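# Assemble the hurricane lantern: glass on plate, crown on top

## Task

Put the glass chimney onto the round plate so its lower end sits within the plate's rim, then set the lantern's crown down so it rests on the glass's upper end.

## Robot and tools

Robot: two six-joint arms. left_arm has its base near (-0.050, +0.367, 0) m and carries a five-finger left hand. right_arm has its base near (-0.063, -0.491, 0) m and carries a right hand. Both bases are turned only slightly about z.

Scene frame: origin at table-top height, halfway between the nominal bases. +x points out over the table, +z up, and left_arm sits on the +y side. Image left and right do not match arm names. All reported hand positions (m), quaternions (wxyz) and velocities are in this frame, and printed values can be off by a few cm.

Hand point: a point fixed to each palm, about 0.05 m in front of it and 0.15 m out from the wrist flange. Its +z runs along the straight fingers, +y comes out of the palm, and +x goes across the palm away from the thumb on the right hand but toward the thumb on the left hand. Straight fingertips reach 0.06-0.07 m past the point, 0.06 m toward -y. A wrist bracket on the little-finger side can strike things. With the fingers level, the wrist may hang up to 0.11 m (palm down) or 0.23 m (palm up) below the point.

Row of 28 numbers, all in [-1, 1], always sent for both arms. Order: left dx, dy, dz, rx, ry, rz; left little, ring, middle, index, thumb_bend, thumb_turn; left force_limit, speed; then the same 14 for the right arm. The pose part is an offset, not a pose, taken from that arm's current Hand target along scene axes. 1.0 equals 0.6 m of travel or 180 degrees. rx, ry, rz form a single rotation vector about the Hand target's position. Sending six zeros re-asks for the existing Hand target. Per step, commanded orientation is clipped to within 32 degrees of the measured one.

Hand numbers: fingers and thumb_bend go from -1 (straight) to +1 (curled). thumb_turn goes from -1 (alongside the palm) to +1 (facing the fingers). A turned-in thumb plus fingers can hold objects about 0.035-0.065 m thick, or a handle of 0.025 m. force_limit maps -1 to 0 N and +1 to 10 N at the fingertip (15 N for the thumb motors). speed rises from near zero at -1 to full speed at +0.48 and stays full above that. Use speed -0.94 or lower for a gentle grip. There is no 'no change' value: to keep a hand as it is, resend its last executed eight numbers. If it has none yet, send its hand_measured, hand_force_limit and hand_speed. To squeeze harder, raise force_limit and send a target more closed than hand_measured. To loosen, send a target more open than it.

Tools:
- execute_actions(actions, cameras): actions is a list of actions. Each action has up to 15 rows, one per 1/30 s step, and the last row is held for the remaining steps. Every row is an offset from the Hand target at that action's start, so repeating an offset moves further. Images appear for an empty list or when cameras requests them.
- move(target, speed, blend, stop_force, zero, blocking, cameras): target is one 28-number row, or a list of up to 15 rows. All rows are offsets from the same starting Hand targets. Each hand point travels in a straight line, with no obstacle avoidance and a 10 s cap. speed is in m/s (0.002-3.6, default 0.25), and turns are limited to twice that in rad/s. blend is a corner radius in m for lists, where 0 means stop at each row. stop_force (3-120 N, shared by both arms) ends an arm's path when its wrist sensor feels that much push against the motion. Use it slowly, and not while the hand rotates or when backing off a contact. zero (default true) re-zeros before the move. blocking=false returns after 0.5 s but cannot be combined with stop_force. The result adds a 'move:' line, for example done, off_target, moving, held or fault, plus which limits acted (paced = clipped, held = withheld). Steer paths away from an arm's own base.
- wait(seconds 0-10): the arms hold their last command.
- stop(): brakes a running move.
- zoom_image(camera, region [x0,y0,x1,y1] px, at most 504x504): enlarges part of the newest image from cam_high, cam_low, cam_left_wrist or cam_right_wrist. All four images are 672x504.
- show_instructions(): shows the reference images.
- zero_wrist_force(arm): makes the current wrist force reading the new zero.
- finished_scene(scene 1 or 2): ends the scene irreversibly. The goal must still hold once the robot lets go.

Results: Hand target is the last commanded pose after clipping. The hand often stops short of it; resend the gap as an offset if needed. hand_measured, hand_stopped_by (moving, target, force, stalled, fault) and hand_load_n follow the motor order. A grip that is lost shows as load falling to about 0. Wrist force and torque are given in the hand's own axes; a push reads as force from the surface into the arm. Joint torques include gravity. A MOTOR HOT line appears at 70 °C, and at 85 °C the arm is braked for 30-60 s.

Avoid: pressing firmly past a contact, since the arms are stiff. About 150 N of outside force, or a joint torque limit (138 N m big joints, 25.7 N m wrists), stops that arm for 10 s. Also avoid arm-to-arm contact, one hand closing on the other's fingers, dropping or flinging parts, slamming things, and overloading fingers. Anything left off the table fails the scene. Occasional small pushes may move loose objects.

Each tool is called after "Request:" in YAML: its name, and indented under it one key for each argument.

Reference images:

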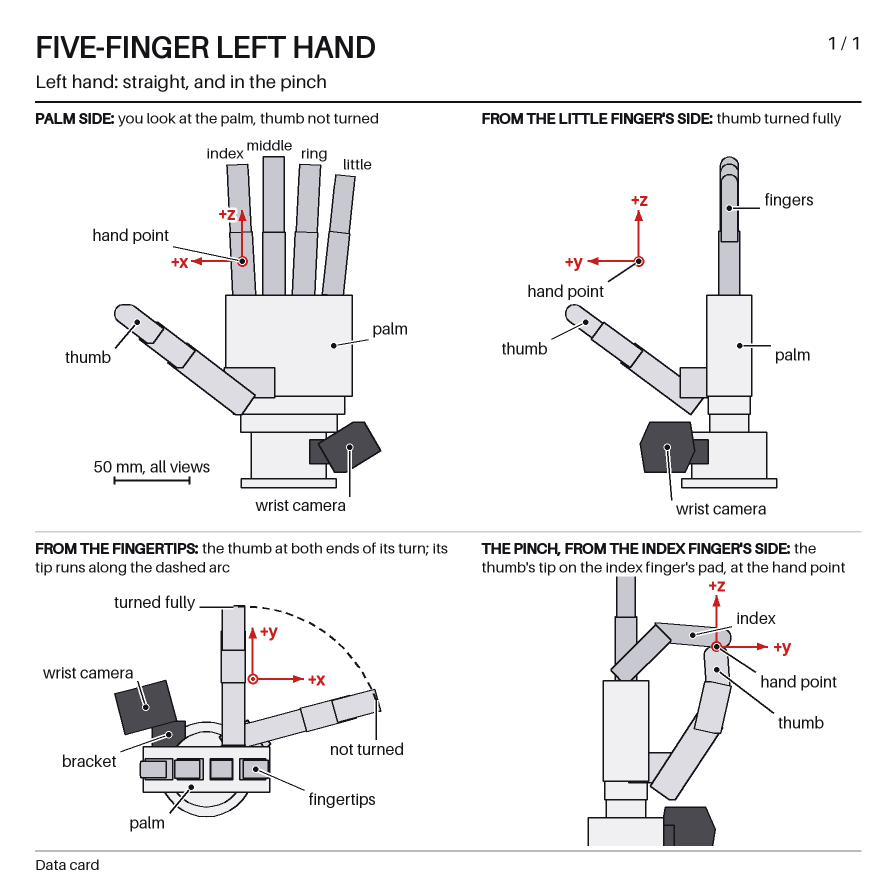

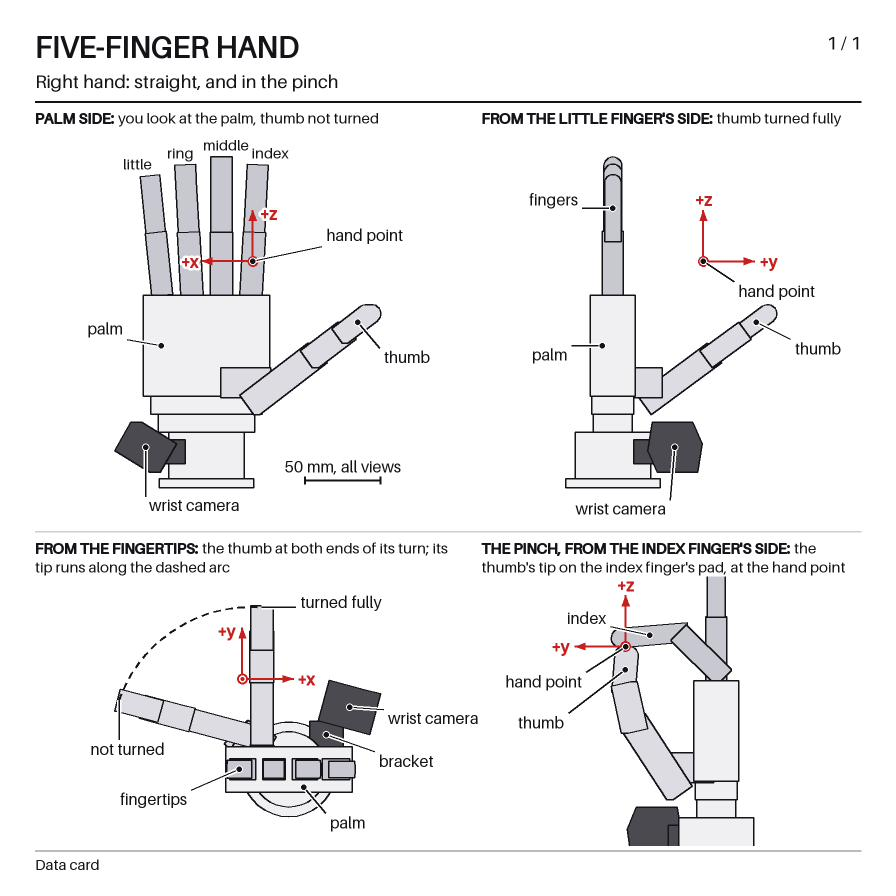

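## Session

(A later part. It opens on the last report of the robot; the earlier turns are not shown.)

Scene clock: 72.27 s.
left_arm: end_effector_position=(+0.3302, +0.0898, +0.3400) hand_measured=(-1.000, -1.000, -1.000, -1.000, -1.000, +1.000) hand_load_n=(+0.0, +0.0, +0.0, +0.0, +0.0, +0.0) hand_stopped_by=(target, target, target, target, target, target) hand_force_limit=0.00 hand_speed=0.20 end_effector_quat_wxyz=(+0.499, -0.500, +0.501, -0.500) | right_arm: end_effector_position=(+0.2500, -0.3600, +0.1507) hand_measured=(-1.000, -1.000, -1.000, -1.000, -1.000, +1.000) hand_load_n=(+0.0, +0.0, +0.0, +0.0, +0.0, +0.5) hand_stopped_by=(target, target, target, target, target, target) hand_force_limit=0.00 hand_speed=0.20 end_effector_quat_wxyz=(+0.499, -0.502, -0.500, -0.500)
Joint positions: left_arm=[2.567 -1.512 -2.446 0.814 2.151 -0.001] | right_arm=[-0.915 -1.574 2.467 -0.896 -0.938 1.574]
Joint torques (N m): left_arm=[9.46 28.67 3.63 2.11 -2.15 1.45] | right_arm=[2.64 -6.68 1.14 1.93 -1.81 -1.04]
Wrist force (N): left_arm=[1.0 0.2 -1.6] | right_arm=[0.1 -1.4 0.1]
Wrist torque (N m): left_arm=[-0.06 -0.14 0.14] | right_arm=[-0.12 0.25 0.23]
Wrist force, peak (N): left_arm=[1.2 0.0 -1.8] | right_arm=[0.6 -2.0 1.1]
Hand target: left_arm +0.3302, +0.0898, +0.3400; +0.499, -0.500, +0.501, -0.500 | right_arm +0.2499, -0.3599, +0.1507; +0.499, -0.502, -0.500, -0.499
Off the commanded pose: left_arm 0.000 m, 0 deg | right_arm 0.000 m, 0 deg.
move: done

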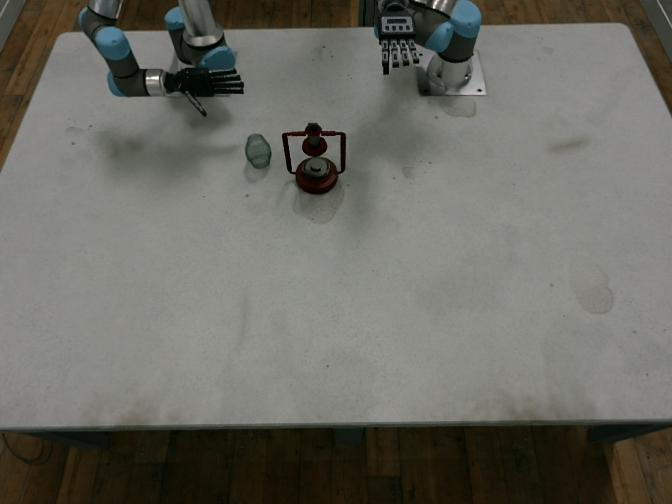

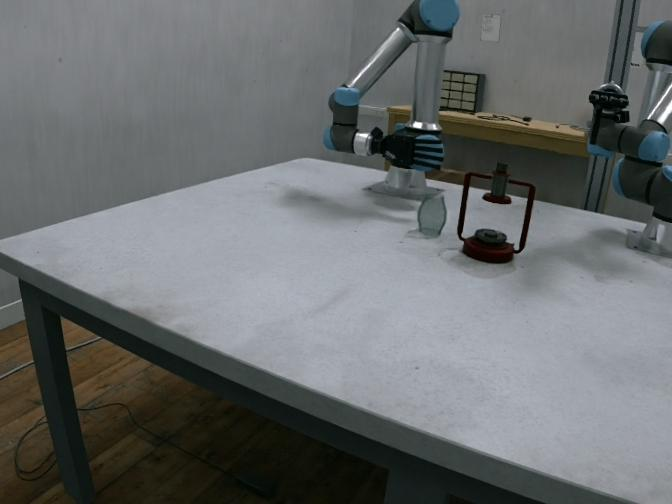

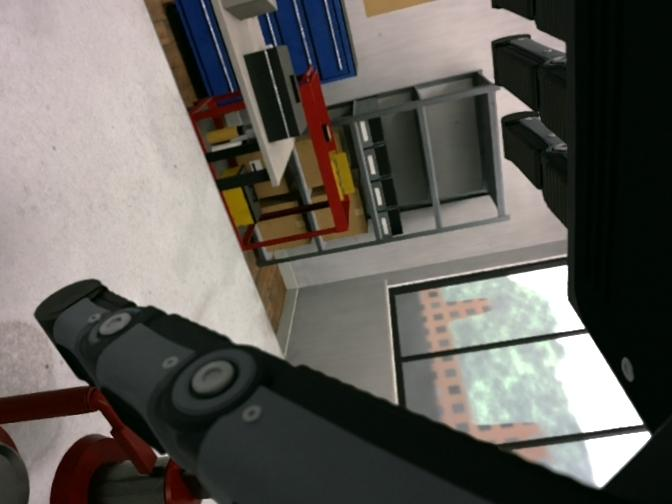

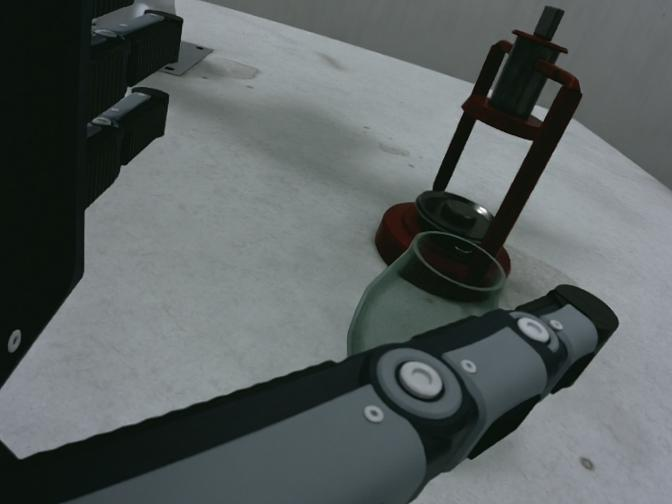

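Request:
move:
  target: [0,0,0,0,0,0, -1, -1, -1, -1, -1, 1, 0, 0.2, 0.012, 0.0383, -0.1, 0, 0, 0, -1, -1, -1, -1, -1, 1, 0, 0.2]
  speed: 0.2
  cameras: ["cam_high", "cam_low", "cam_right_wrist"]

Scene clock: 78.73 s.
left_arm: end_effector_position=(+0.3302, +0.0898, +0.3400) hand_measured=(-1.000, -1.000, -1.000, -1.000, -1.000, +1.000) hand_load_n=(+0.0, +0.0, -0.5, +0.0, +0.0, +0.0) hand_stopped_by=(target, target, target, target, target, target) hand_force_limit=0.00 hand_speed=0.20 end_effector_quat_wxyz=(+0.499, -0.500, +0.501, -0.500) | right_arm: end_effector_position=(+0.2571, -0.3369, +0.0907) hand_measured=(-1.000, -1.000, -1.000, -1.000, -1.000, +1.000) hand_load_n=(+0.0, +0.0, +0.0, +0.0, +0.0, +0.5) hand_stopped_by=(target, target, target, target, target, target) hand_force_limit=0.00 hand_speed=0.20 end_effector_quat_wxyz=(+0.499, -0.502, -0.500, -0.499)
Joint positions: left_arm=[2.567 -1.512 -2.446 0.814 2.151 -0.001] | right_arm=[-0.833 -1.379 2.528 -1.152 -0.857 1.575]
Joint torques (N m): left_arm=[9.09 27.71 4.07 1.25 -2.16 1.46] | right_arm=[1.32 -6.47 -17.88 -0.67 -0.51 -2.16]
Wrist force (N): left_arm=[0.8 -0.1 -1.7] | right_arm=[0.1 -1.5 0.2]
Wrist torque (N m): left_arm=[-0.12 -0.11 0.14] | right_arm=[-0.16 0.26 0.13]
Wrist force, peak (N): left_arm=[1.0 -0.3 -1.8] | right_arm=[1.4 -1.6 -0.5]
Hand target: left_arm +0.3302, +0.0898, +0.3400; +0.499, -0.500, +0.501, -0.500 | right_arm +0.2571, -0.3369, +0.0907; +0.499, -0.502, -0.500, -0.499
Off the commanded pose: left_arm 0.000 m, 0 deg | right_arm 0.000 m, 0 deg.
move: done
Images, in order (width x height): cam_high 672x504, cam_low 672x504, cam_right_wrist 672x504.

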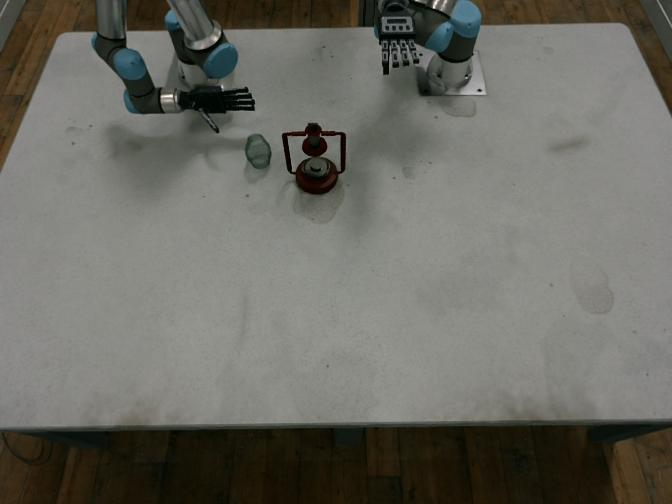

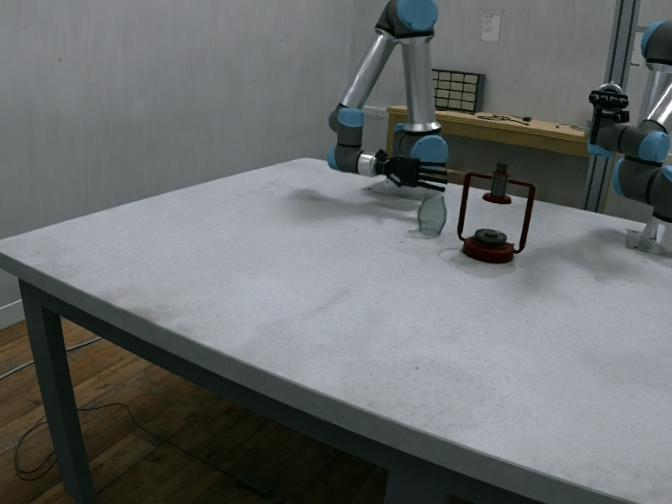

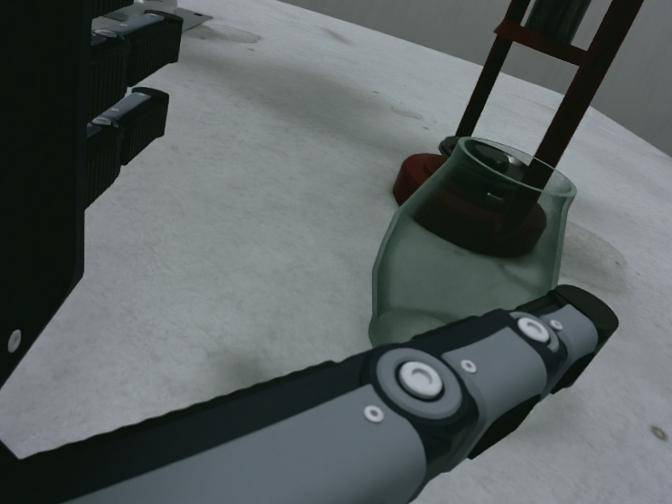

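Request:
move:
  target:
    - [0,0,0,0,0,0, -1, -1, -1, -1, -1, 1, 0, 0.2, 0, 0, -0.0725, 0, 0, 0, -1, -1, -1, -1, -1, 1, 0, 0.2]
    - [0,0,0,0,0,0, -1, -1, -1, -1, -1, 1, 0, 0.2, 0.06, 0.06, -0.0725, 0, 0, 0, -1, -1, -1, -1, -1, 1, 0, 0.2]
  speed: 0.15
  cameras: ["cam_high", "cam_low", "cam_right_wrist"]

Scene clock: 80.97 s.
left_arm: end_effector_position=(+0.3302, +0.0898, +0.3400) hand_measured=(-1.000, -1.000, -1.000, -1.000, -1.000, +1.000) hand_load_n=(+0.0, +0.0, +0.0, +0.0, +0.0, +0.0) hand_stopped_by=(target, target, target, target, target, target) hand_force_limit=0.00 hand_speed=0.20 end_effector_quat_wxyz=(+0.499, -0.500, +0.501, -0.500) | right_arm: end_effector_position=(+0.2930, -0.3009, +0.0471) hand_measured=(-1.000, -1.000, -1.000, -1.000, -1.000, +1.000) hand_load_n=(+0.0, +0.0, +0.0, +0.0, +0.0, +0.0) hand_stopped_by=(target, target, target, target, target, target) hand_force_limit=0.00 hand_speed=0.20 end_effector_quat_wxyz=(+0.499, -0.502, -0.500, -0.499) end_effector_velocity=(+0.001, +0.001, +0.000) end_effector_angular_velocity=(-0.001, -0.001, -0.002)
Joint positions: left_arm=[2.567 -1.512 -2.446 0.814 2.151 -0.001] | right_arm=[-0.634 -1.18 2.473 -1.296 -0.658 1.576]
Joint velocities: left_arm=[within noise] | right_arm=[0.003 -0.001 0 0 0.005 0]
Joint torques (N m): left_arm=[8.71 27.95 4.06 0.86 -2.06 1.32] | right_arm=[5.33 -28.79 2.61 -0.47 1.92 -0.77]
Wrist force (N): left_arm=[0.7 0.2 -1.4] | right_arm=[0.3 -1.7 0.4]
Wrist torque (N m): left_arm=[-0.07 -0.10 0.12] | right_arm=[-0.16 0.23 0.08]
Wrist force, peak (N): left_arm=[0.9 -0.1 -1.9] | right_arm=[0.1 -2.6 -0.8]
Hand target: left_arm +0.3302, +0.0898, +0.3400; +0.499, -0.500, +0.501, -0.500 | right_arm +0.2931, -0.3009, +0.0472; +0.499, -0.502, -0.500, -0.499
Off the commanded pose: left_arm 0.000 m, 0 deg | right_arm 0.000 m, 0 deg.
move: done
Images, in order (width x height): cam_high 672x504, cam_low 672x504, cam_right_wrist 672x504.

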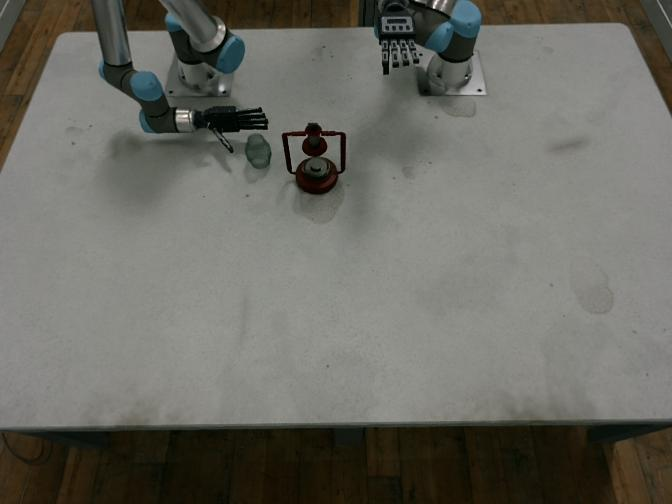

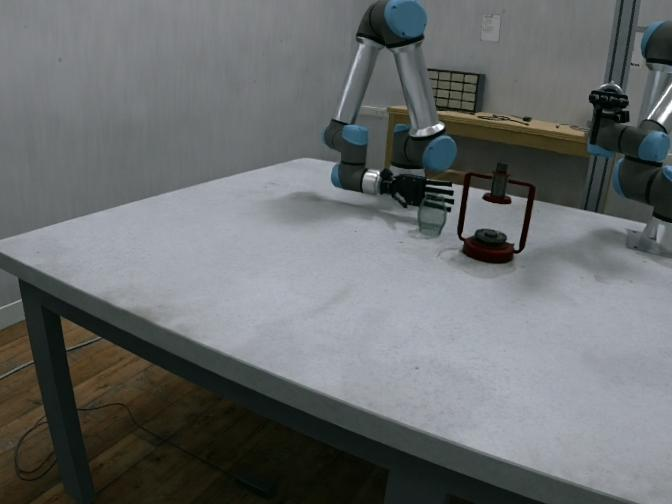

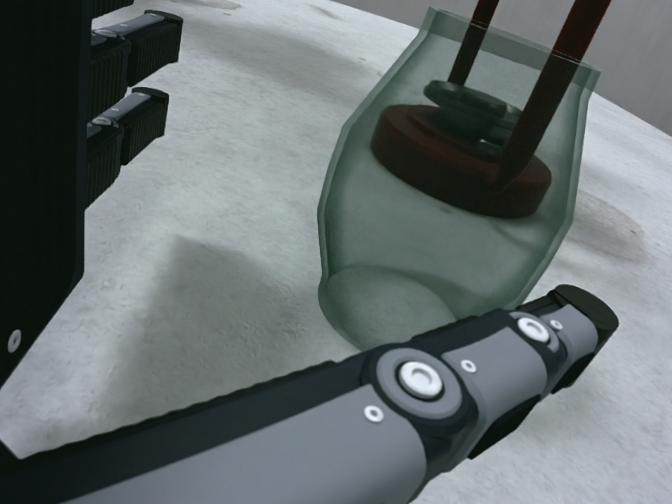

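Request:
move:
  target: [0,0,0,0,0,0, -1, -1, -1, -1, -1, 1, 0, 0.2, 0.06, 0.05, 0, 0, 0, 0, -1, -1, -1, -1, -1, 1, 0, 0.2]
  speed: 0.08
  cameras: ["cam_high", "cam_low", "cam_right_wrist"]

Scene clock: 82.70 s.
left_arm: end_effector_position=(+0.3302, +0.0898, +0.3400) hand_measured=(-1.000, -1.000, -1.000, -1.000, -1.000, +1.000) hand_load_n=(+0.0, +0.0, -0.5, +0.0, +0.0, +0.0) hand_stopped_by=(target, target, target, target, target, target) hand_force_limit=0.00 hand_speed=0.20 end_effector_quat_wxyz=(+0.499, -0.500, +0.501, -0.500) | right_arm: end_effector_position=(+0.3291, -0.2710, +0.0471) hand_measured=(-1.000, -1.000, -1.000, -1.000, -1.000, +1.000) hand_load_n=(+0.0, +0.0, +0.0, +0.0, +0.0, +0.0) hand_stopped_by=(target, target, target, target, target, target) hand_force_limit=0.00 hand_speed=0.20 end_effector_quat_wxyz=(+0.499, -0.502, -0.500, -0.499)
Joint positions: left_arm=[2.567 -1.512 -2.446 0.814 2.151 -0.001] | right_arm=[-0.478 -1.143 2.382 -1.244 -0.501 1.577]
Joint torques (N m): left_arm=[9.07 28.57 3.71 0.55 -2.01 1.36] | right_arm=[6.35 -32.57 3.97 -0.98 1.04 -1.5]
Wrist force (N): left_arm=[1.0 0.0 -1.7] | right_arm=[0.3 -1.4 0.3]
Wrist torque (N m): left_arm=[-0.08 -0.15 0.15] | right_arm=[-0.13 0.21 0.07]
Wrist force, peak (N): left_arm=[1.2 0.2 -1.8] | right_arm=[0.3 -2.2 -0.5]
Hand target: left_arm +0.3302, +0.0898, +0.3400; +0.499, -0.500, +0.501, -0.500 | right_arm +0.3291, -0.2709, +0.0472; +0.499, -0.502, -0.500, -0.499
Off the commanded pose: left_arm 0.000 m, 0 deg | right_arm 0.000 m, 0 deg.
move: done
Images, in order (width x height): cam_high 672x504, cam_low 672x504, cam_right_wrist 672x504.

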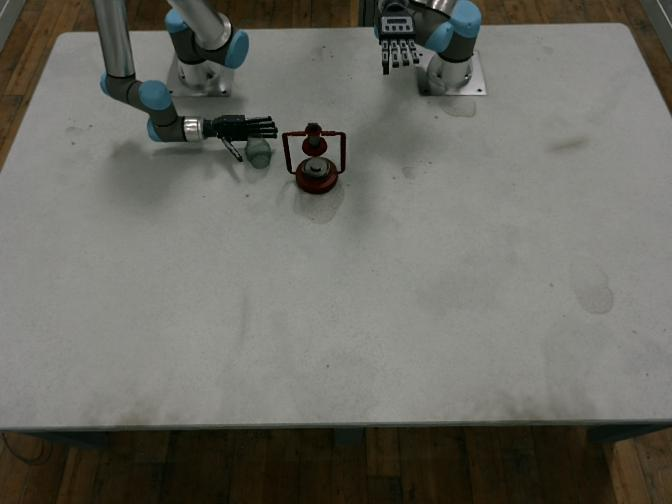

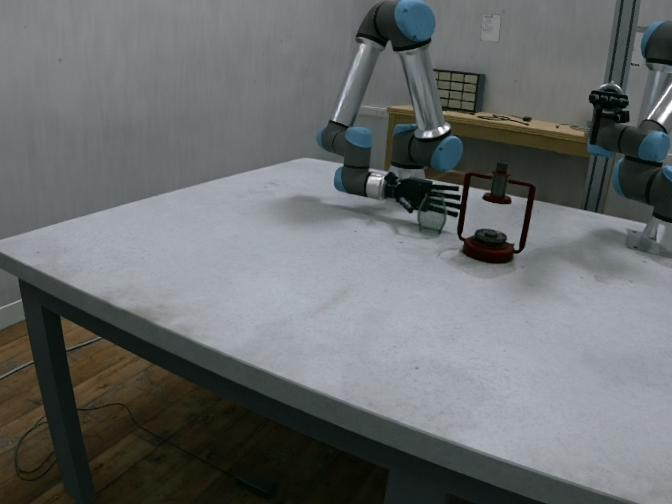

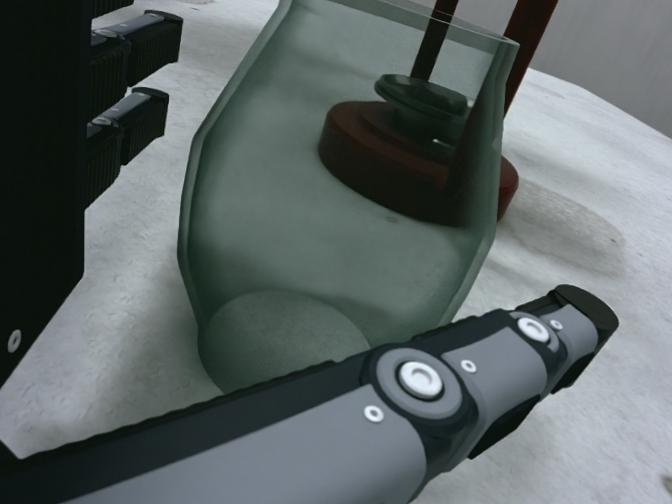

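Request:
zoom_image:
  camera: "cam_high"
  region: [190, 90, 310, 190]

Request:
zoom_image:
  camera: "cam_low"
  region: [370, 150, 490, 250]

Scaled by 4.200.

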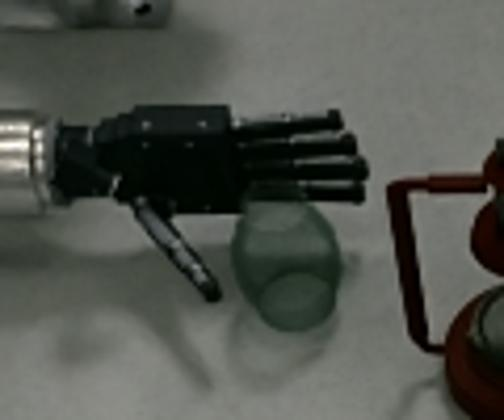

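Scaled by 4.200.

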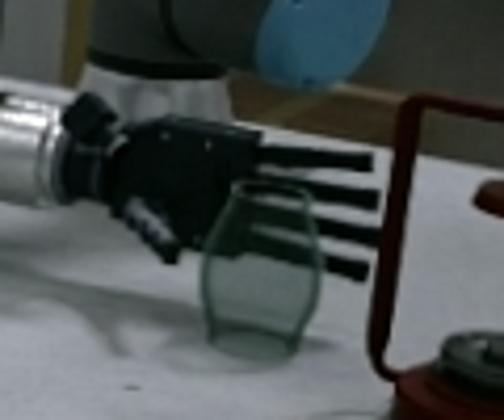

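Request:
move:
  target: [0,0,0,0,0,0, -1, -1, -1, -1, -1, 1, 0, 0.2, 0, 0, 0, 0, 0, 0, -1, -1, -0.7, -0.7, -0.7, 1, -0.6, -0.7]
  cameras: ["cam_high", "cam_low", "cam_right_wrist"]

Request:
zoom_image:
  camera: "cam_high"
  region: [190, 90, 310, 190]

Scene clock: 85.27 s.
left_arm: end_effector_position=(+0.3302, +0.0898, +0.3400) hand_measured=(-1.000, -1.000, -1.000, -1.000, -1.000, +1.000) hand_load_n=(+0.0, +0.0, +0.0, +0.0, +0.0, +0.0) hand_stopped_by=(target, target, target, target, target, target) hand_force_limit=0.00 hand_speed=0.20 end_effector_quat_wxyz=(+0.499, -0.500, +0.501, -0.500) | right_arm: end_effector_position=(+0.3291, -0.2709, +0.0472) hand_measured=(-1.000, -1.000, -0.700, -0.700, -0.700, +1.000) hand_load_n=(+0.0, +0.0, +0.0, +0.0, +0.0, +0.0) hand_stopped_by=(target, target, target, target, target, target) hand_force_limit=-0.60 hand_speed=-0.70 end_effector_quat_wxyz=(+0.499, -0.502, -0.500, -0.499)
Joint positions: left_arm=[2.567 -1.512 -2.446 0.814 2.151 -0.001] | right_arm=[-0.478 -1.143 2.382 -1.244 -0.501 1.577]
Joint torques (N m): left_arm=[8.77 27.99 4.12 -0.02 -1.94 1.13] | right_arm=[5.98 -31.64 4.02 -0.15 0.73 -1.53]
Wrist force (N): left_arm=[0.9 0.0 -1.5] | right_arm=[-0.1 -1.4 0.2]
Wrist torque (N m): left_arm=[-0.10 -0.13 0.15] | right_arm=[-0.14 0.28 0.06]
Wrist force, peak (N): left_arm=[1.3 0.3 -1.8] | right_arm=[0.0 -1.7 0.5]
Hand target: left_arm +0.3302, +0.0898, +0.3400; +0.499, -0.500, +0.501, -0.500 | right_arm +0.3291, -0.2709, +0.0472; +0.499, -0.502, -0.500, -0.499
Off the commanded pose: left_arm 0.000 m, 0 deg | right_arm 0.000 m, 0 deg.
move: done
Images, in order (width x height): cam_high 672x504, cam_low 672x504, cam_right_wrist 672x504.

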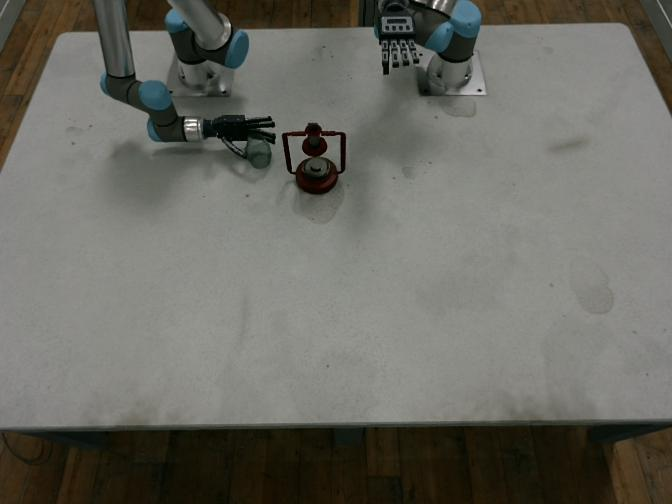

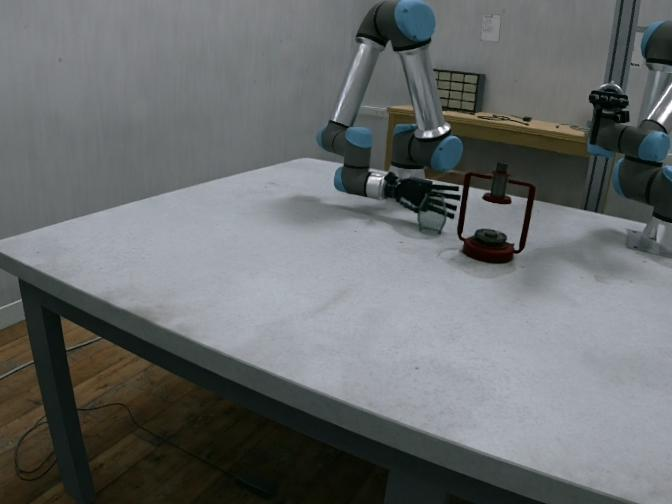

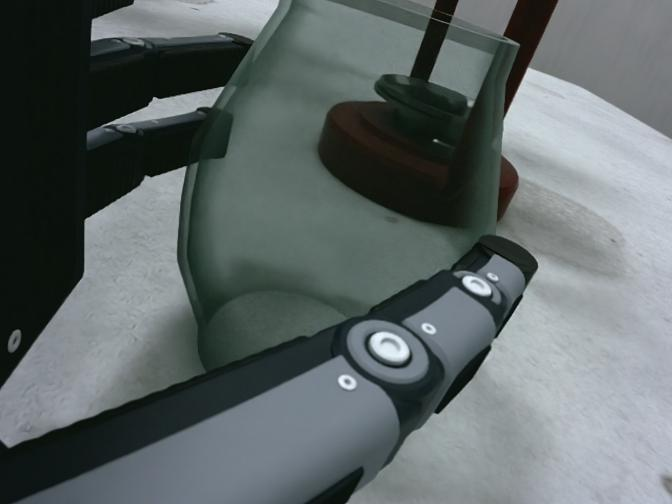

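Scaled by 4.200.

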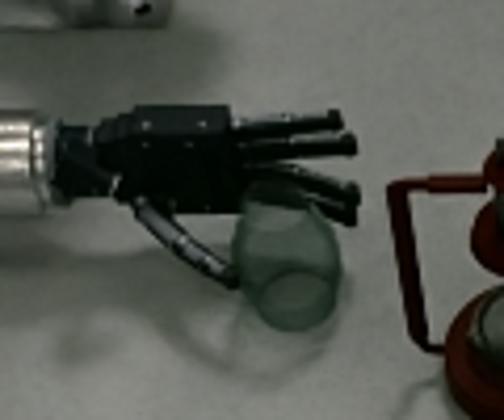

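Request:
move:
  target: [0,0,0,0,0,0, -1, -1, -1, -1, -1, 1, 0, 0.2, 0, 0, 0, 0, 0, 0, -1, -1, -0.3, -0.3, -0.3, 1, -0.6, -0.88]
  cameras: ["cam_high", "cam_low", "cam_right_wrist"]

Request:
zoom_image:
  camera: "cam_high"
  region: [190, 90, 310, 190]

Scene clock: 86.43 s.
left_arm: end_effector_position=(+0.3302, +0.0898, +0.3400) hand_measured=(-1.000, -1.000, -1.000, -1.000, -1.000, +1.000) hand_load_n=(+0.0, +0.0, +0.0, +0.0, +0.0, +0.0) hand_stopped_by=(target, target, target, target, target, target) hand_force_limit=0.00 hand_speed=0.20 end_effector_quat_wxyz=(+0.499, -0.500, +0.501, -0.500) | right_arm: end_effector_position=(+0.3291, -0.2709, +0.0472) hand_measured=(-1.000, -1.000, -0.534, -0.556, -0.630, +1.000) hand_load_n=(+0.0, +0.0, +3.0, +1.0, +6.0, +0.5) hand_stopped_by=(target, target, force, force, force, target) hand_force_limit=-0.60 hand_speed=-0.88 end_effector_quat_wxyz=(+0.499, -0.502, -0.500, -0.499)
Joint positions: left_arm=[2.567 -1.512 -2.446 0.814 2.151 -0.001] | right_arm=[-0.478 -1.143 2.382 -1.244 -0.501 1.577]
Joint torques (N m): left_arm=[9.06 28.55 4.09 -0.23 -1.85 1.15] | right_arm=[4.3 -31.28 0.54 1.13 -0.72 -0.98]
Wrist force (N): left_arm=[0.9 0.0 -1.6] | right_arm=[0.1 -1.4 0.0]
Wrist torque (N m): left_arm=[-0.09 -0.13 0.14] | right_arm=[-0.12 0.28 0.05]
Wrist force, peak (N): left_arm=[0.9 -0.1 -1.9] | right_arm=[-0.1 -2.0 0.6]
Hand target: left_arm +0.3302, +0.0898, +0.3400; +0.499, -0.500, +0.501, -0.500 | right_arm +0.3291, -0.2709, +0.0472; +0.499, -0.502, -0.500, -0.499
Off the commanded pose: left_arm 0.000 m, 0 deg | right_arm 0.000 m, 0 deg.
move: done
Images, in order (width x height): cam_high 672x504, cam_low 672x504, cam_right_wrist 672x504.

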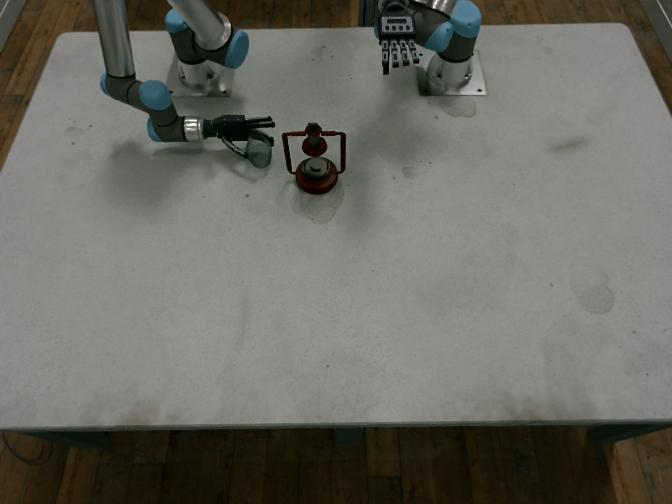

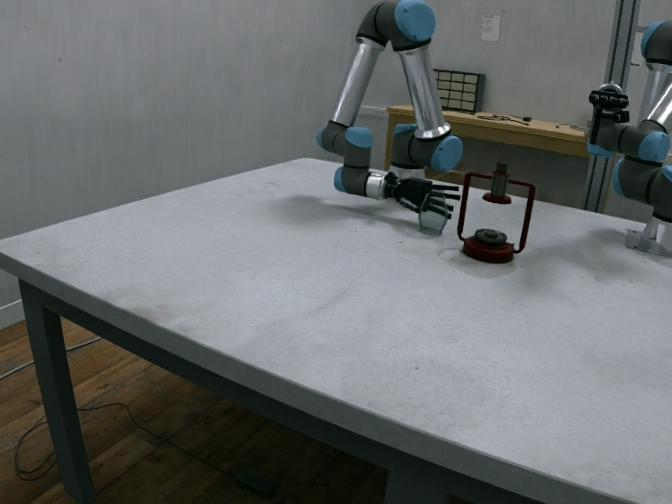

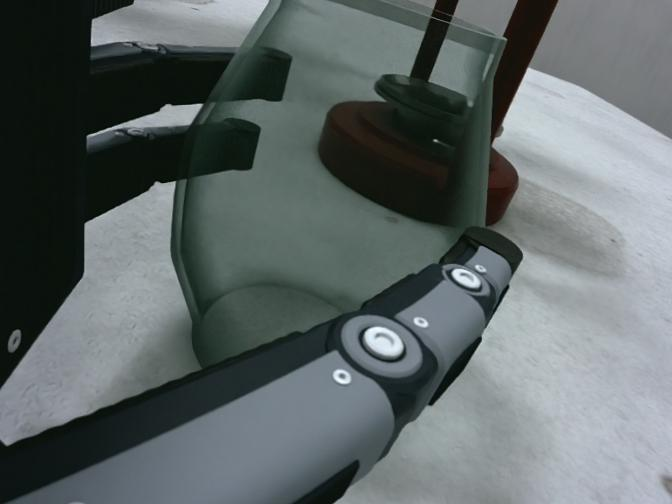

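Scaled by 4.200.

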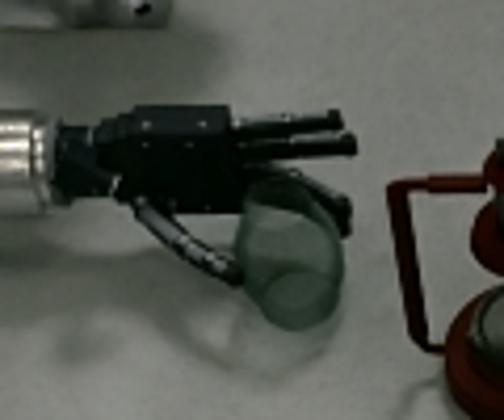

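Request:
move:
  target: [0,0,0,0,0,0, -1, -1, -1, -1, -1, 1, 0, 0.2, 0, 0, 0, 0, 0, 0, -1, -1, -0.2, -0.2, -0.3, 1, -0.3, -0.9]

Request:
move:
  target: [0,0,0,0,0,0, -1, -1, -1, -1, -1, 1, 0, 0.2, 0, 0, 0.033, 0, 0, 0, -1, -1, -0.2, -0.2, -0.3, 1, -0.3, -0.9]
  speed: 0.04
  cameras: ["cam_high", "cam_low", "cam_right_wrist"]

Request:
zoom_image:
  camera: "cam_low"
  region: [370, 150, 490, 250]

Scene clock: 87.63 s.
left_arm: end_effector_position=(+0.3302, +0.0898, +0.3400) hand_measured=(-1.000, -1.000, -1.000, -1.000, -1.000, +1.000) hand_load_n=(+0.0, -0.5, +0.0, +0.0, +0.0, +0.0) hand_stopped_by=(target, target, target, target, target, target) hand_force_limit=0.00 hand_speed=0.20 end_effector_quat_wxyz=(+0.499, -0.500, +0.501, -0.500) | right_arm: end_effector_position=(+0.3291, -0.2709, +0.0472) hand_measured=(-1.000, -1.000, -0.528, -0.540, -0.630, +1.000) hand_load_n=(+0.0, +0.0, +2.0, +5.0, +9.0, +0.0) hand_stopped_by=(target, target, force, force, force, target) hand_force_limit=-0.30 hand_speed=-0.90 end_effector_quat_wxyz=(+0.499, -0.502, -0.500, -0.499)
Joint positions: left_arm=[2.567 -1.512 -2.446 0.814 2.151 -0.001] | right_arm=[-0.478 -1.143 2.382 -1.244 -0.501 1.577]
Joint torques (N m): left_arm=[9.04 27.93 3.17 -0.53 -1.87 1.11] | right_arm=[1.96 -30.96 -2.31 1.02 -1.62 -0.59]
Wrist force (N): left_arm=[1.0 0.2 -1.4] | right_arm=[-0.4 -1.3 0.2]
Wrist torque (N m): left_arm=[-0.07 -0.14 0.14] | right_arm=[-0.12 0.26 0.07]
Wrist force, peak (N): left_arm=[1.2 -0.1 -1.6] | right_arm=[-0.1 -1.7 0.6]
Hand target: left_arm +0.3302, +0.0898, +0.3400; +0.499, -0.500, +0.501, -0.500 | right_arm +0.3291, -0.2709, +0.0472; +0.499, -0.502, -0.500, -0.499
Off the commanded pose: left_arm 0.000 m, 0 deg | right_arm 0.000 m, 0 deg.
move: done

Scene clock: 88.47 s.
left_arm: end_effector_position=(+0.3302, +0.0898, +0.3400) hand_measured=(-1.000, -1.000, -1.000, -1.000, -1.000, +1.000) hand_load_n=(+0.0, +0.0, +0.0, -0.5, +0.0, +0.0) hand_stopped_by=(target, target, target, target, target, target) hand_force_limit=0.00 hand_speed=0.20 end_effector_quat_wxyz=(+0.499, -0.500, +0.501, -0.500) | right_arm: end_effector_position=(+0.3291, -0.2709, +0.0670) hand_measured=(-1.000, -1.000, -0.528, -0.540, -0.630, +1.000) hand_load_n=(+0.0, +0.0, +2.0, +5.0, +9.0, +0.0) hand_stopped_by=(target, target, force, force, force, target) hand_force_limit=-0.30 hand_speed=-0.90 end_effector_quat_wxyz=(+0.499, -0.502, -0.500, -0.499)
Joint positions: left_arm=[2.567 -1.512 -2.446 0.814 2.151 -0.001] | right_arm=[-0.478 -1.206 2.378 -1.177 -0.501 1.577]
Joint torques (N m): left_arm=[8.76 28.24 3.78 -0.57 -1.92 1.05] | right_arm=[5.14 -13.05 -9.2 -1.05 -0.05 0.4]
Wrist force (N): left_arm=[0.9 0.1 -1.6] | right_arm=[-0.8 -1.7 0.2]
Wrist torque (N m): left_arm=[-0.08 -0.14 0.14] | right_arm=[-0.18 0.21 0.08]
Wrist force, peak (N): left_arm=[1.2 -0.1 -1.8] | right_arm=[-1.2 -1.7 0.3]
Hand target: left_arm +0.3302, +0.0898, +0.3400; +0.499, -0.500, +0.501, -0.500 | right_arm +0.3291, -0.2709, +0.0670; +0.499, -0.502, -0.500, -0.499
Off the commanded pose: left_arm 0.000 m, 0 deg | right_arm 0.000 m, 0 deg.
move: done
Images, in order (width x height): cam_high 672x504, cam_low 672x504, cam_right_wrist 672x504.

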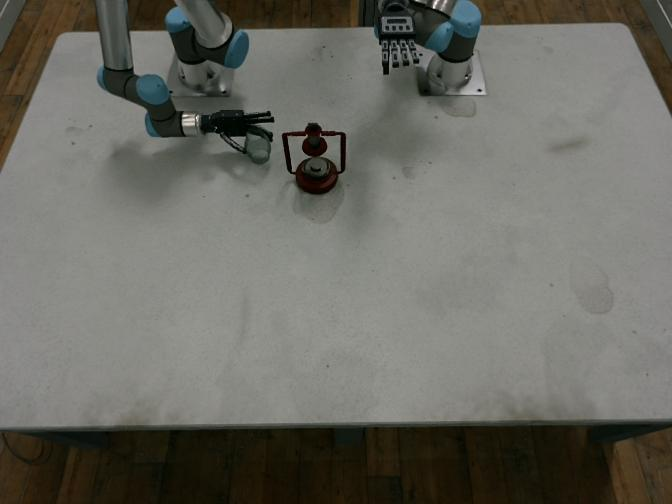

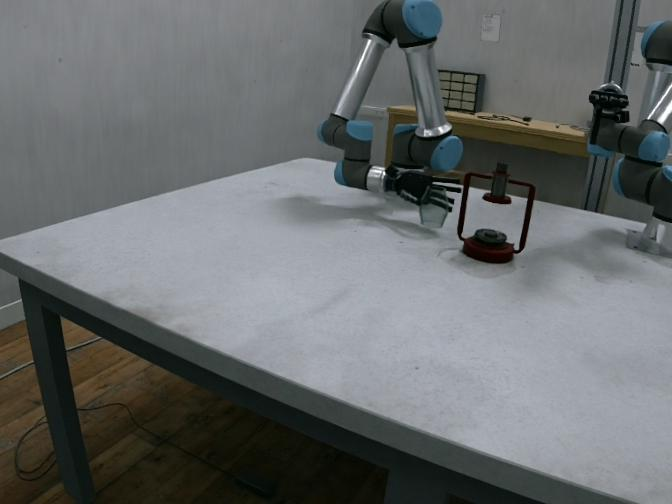

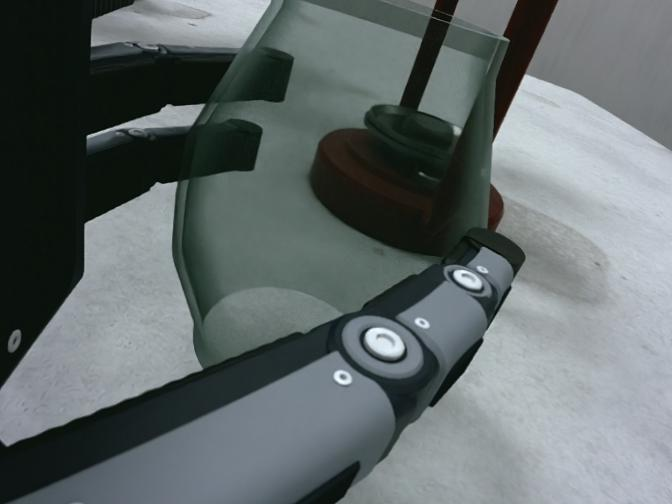

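Scaled by 4.200.

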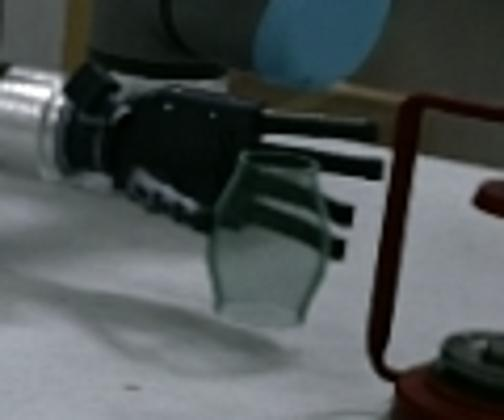

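Request:
move:
  target: [-0.083, -0.28, -0.083,0,0,0, -1, -1, -1, -1, -1, 1, 0, 0.2, 0, 0, 0.0, 0, 0, 0, -1, -1, -0.2, -0.2, -0.3, 1, -0.3, -0.9]
  speed: 0.2
  cameras: ["cam_high", "cam_low", "cam_left_wrist"]

Request:
zoom_image:
  camera: "cam_left_wrist"
  region: [0, 150, 250, 400]

Scene clock: 91.23 s.
left_arm: end_effector_position=(+0.2804, -0.0782, +0.2902) hand_measured=(-1.000, -1.000, -1.000, -1.000, -1.000, +1.000) hand_load_n=(+0.0, +0.0, +0.0, +0.0, +0.0, +0.0) hand_stopped_by=(target, target, target, target, target, target) hand_force_limit=0.00 hand_speed=0.20 end_effector_quat_wxyz=(+0.499, -0.500, +0.501, -0.500) | right_arm: end_effector_position=(+0.3291, -0.2709, +0.0670) hand_measured=(-1.000, -1.000, -0.528, -0.540, -0.630, +1.000) hand_load_n=(+0.0, +0.0, +2.0, +5.0, +9.5, +0.0) hand_stopped_by=(target, target, force, force, force, target) hand_force_limit=-0.30 hand_speed=-0.90 end_effector_quat_wxyz=(+0.499, -0.502, -0.500, -0.499)
Joint positions: left_arm=[2.093 -1.944 -2.096 0.895 2.625 -0.003] | right_arm=[-0.478 -1.206 2.378 -1.177 -0.501 1.577]
Joint torques (N m): left_arm=[-7.46 21.54 20.91 3.36 1.12 -0.38] | right_arm=[-3.45 -12.87 4.83 0.49 -0.36 -1.71]
Wrist force (N): left_arm=[0.6 0.0 -1.7] | right_arm=[-0.9 -1.4 0.2]
Wrist torque (N m): left_arm=[-0.12 -0.08 -0.06] | right_arm=[-0.12 0.23 0.09]
Wrist force, peak (N): left_arm=[1.8 0.7 -2.6] | right_arm=[-1.2 -1.8 0.0]
Hand target: left_arm +0.2804, -0.0782, +0.2902; +0.499, -0.500, +0.501, -0.500 | right_arm +0.3291, -0.2709, +0.0670; +0.499, -0.502, -0.500, -0.499
Off the commanded pose: left_arm 0.000 m, 0 deg | right_arm 0.000 m, 0 deg.
move: done
Images, in order (width x height): cam_high 672x504, cam_low 672x504, cam_left_wrist 672x504.

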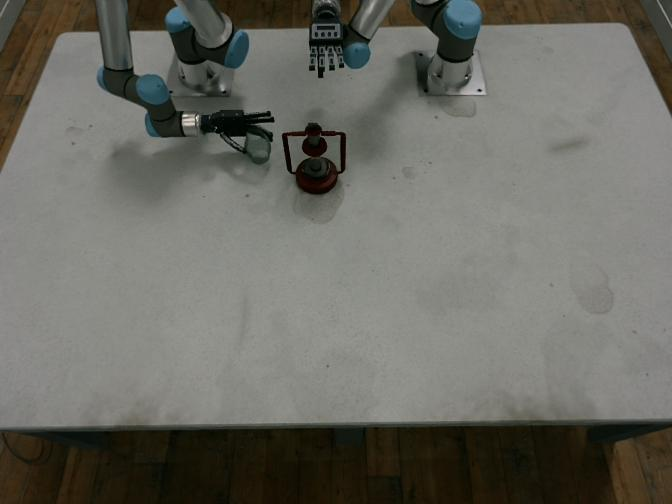

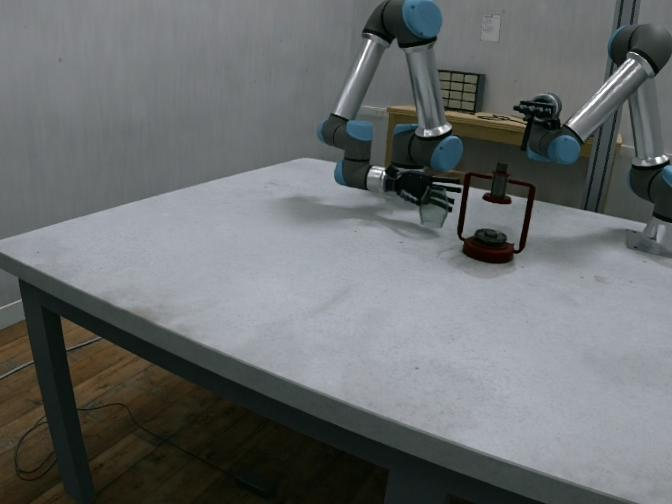

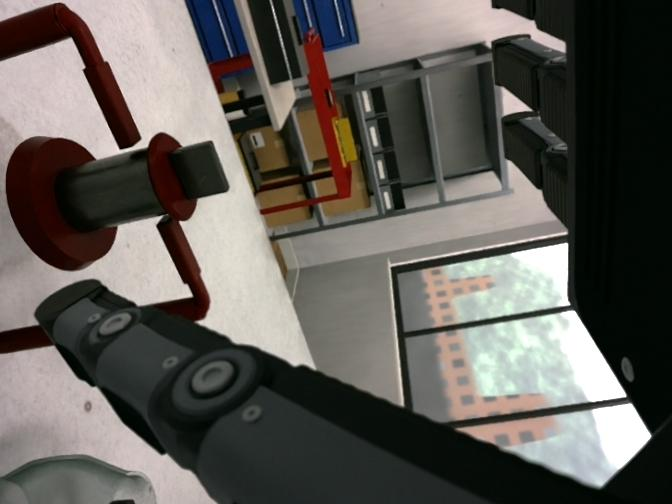

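Scaled by 2.016.

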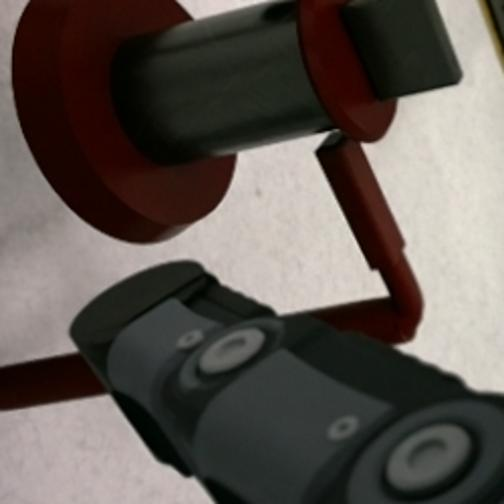

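Request:
move:
  target:
    - [0.1, -0.0197, -0.025,0,0,0, -1, -1, -1, -0.3, -0.3, 1, -0.5, 0.0, 0, 0, 0.0, 0, 0, 0, -1, -1, -0.2, -0.2, -0.3, 1, -0.3, -0.9]
    - [0.158, -0.0197, -0.025,0,0,0, -1, -1, -1, -0.3, -0.3, 1, -0.5, 0.0, 0, 0, 0.0, 0, 0, 0, -1, -1, -0.2, -0.2, -0.3, 1, -0.3, -0.9]
  speed: 0.12
  cameras: ["cam_high", "cam_low", "cam_left_wrist", "cam_right_wrist"]

Scene clock: 95.23 s.
left_arm: end_effector_position=(+0.3752, -0.0901, +0.2751) hand_measured=(-1.000, -1.000, -1.000, -0.300, -0.300, +1.000) hand_load_n=(+0.0, +0.0, +0.0, +0.0, +0.0, +0.0) hand_stopped_by=(target, target, target, target, target, target) hand_force_limit=-0.50 hand_speed=0.00 end_effector_quat_wxyz=(+0.499, -0.500, +0.501, -0.500) | right_arm: end_effector_position=(+0.3291, -0.2709, +0.0670) hand_measured=(-1.000, -1.000, -0.528, -0.540, -0.630, +1.000) hand_load_n=(+0.0, +0.0, +2.0, +5.0, +9.0, +0.0) hand_stopped_by=(target, target, force, force, force, target) hand_force_limit=-0.30 hand_speed=-0.90 end_effector_quat_wxyz=(+0.499, -0.502, -0.500, -0.499)
Joint positions: left_arm=[2.264 -2.043 -1.989 0.887 2.455 -0.002] | right_arm=[-0.478 -1.206 2.378 -1.177 -0.501 1.577]
Joint torques (N m): left_arm=[1.83 50.52 2.31 3.65 -0.03 0.84] | right_arm=[-4.02 -12.91 4.64 -0.87 -0.71 -1.62]
Wrist force (N): left_arm=[0.5 0.0 -1.8] | right_arm=[-1.0 -1.3 0.2]
Wrist torque (N m): left_arm=[-0.09 -0.07 -0.07] | right_arm=[-0.12 0.25 0.08]
Wrist force, peak (N): left_arm=[0.2 -0.2 -2.9] | right_arm=[-1.3 -1.6 0.5]
Hand target: left_arm +0.3752, -0.0901, +0.2752; +0.499, -0.500, +0.501, -0.500 | right_arm +0.3291, -0.2709, +0.0670; +0.499, -0.502, -0.500, -0.499
Off the commanded pose: left_arm 0.000 m, 0 deg | right_arm 0.000 m, 0 deg.
move: done

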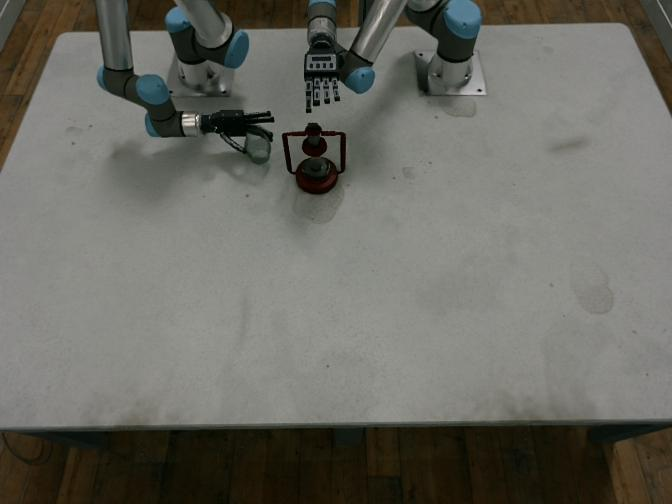

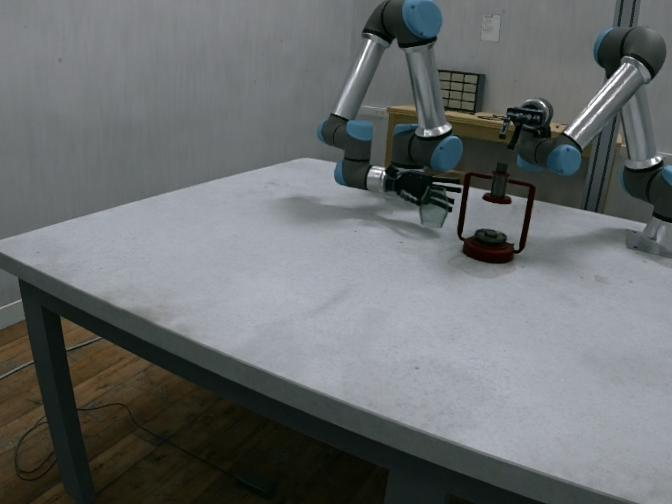

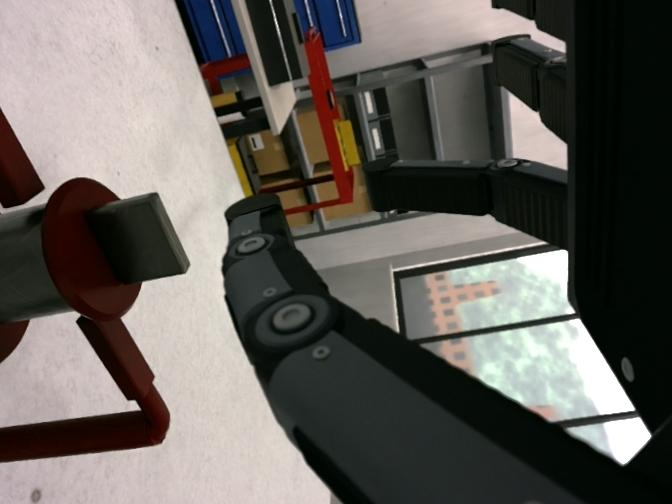

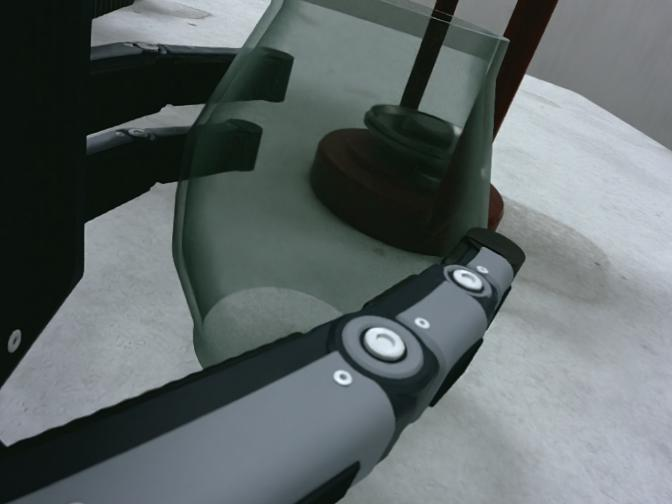

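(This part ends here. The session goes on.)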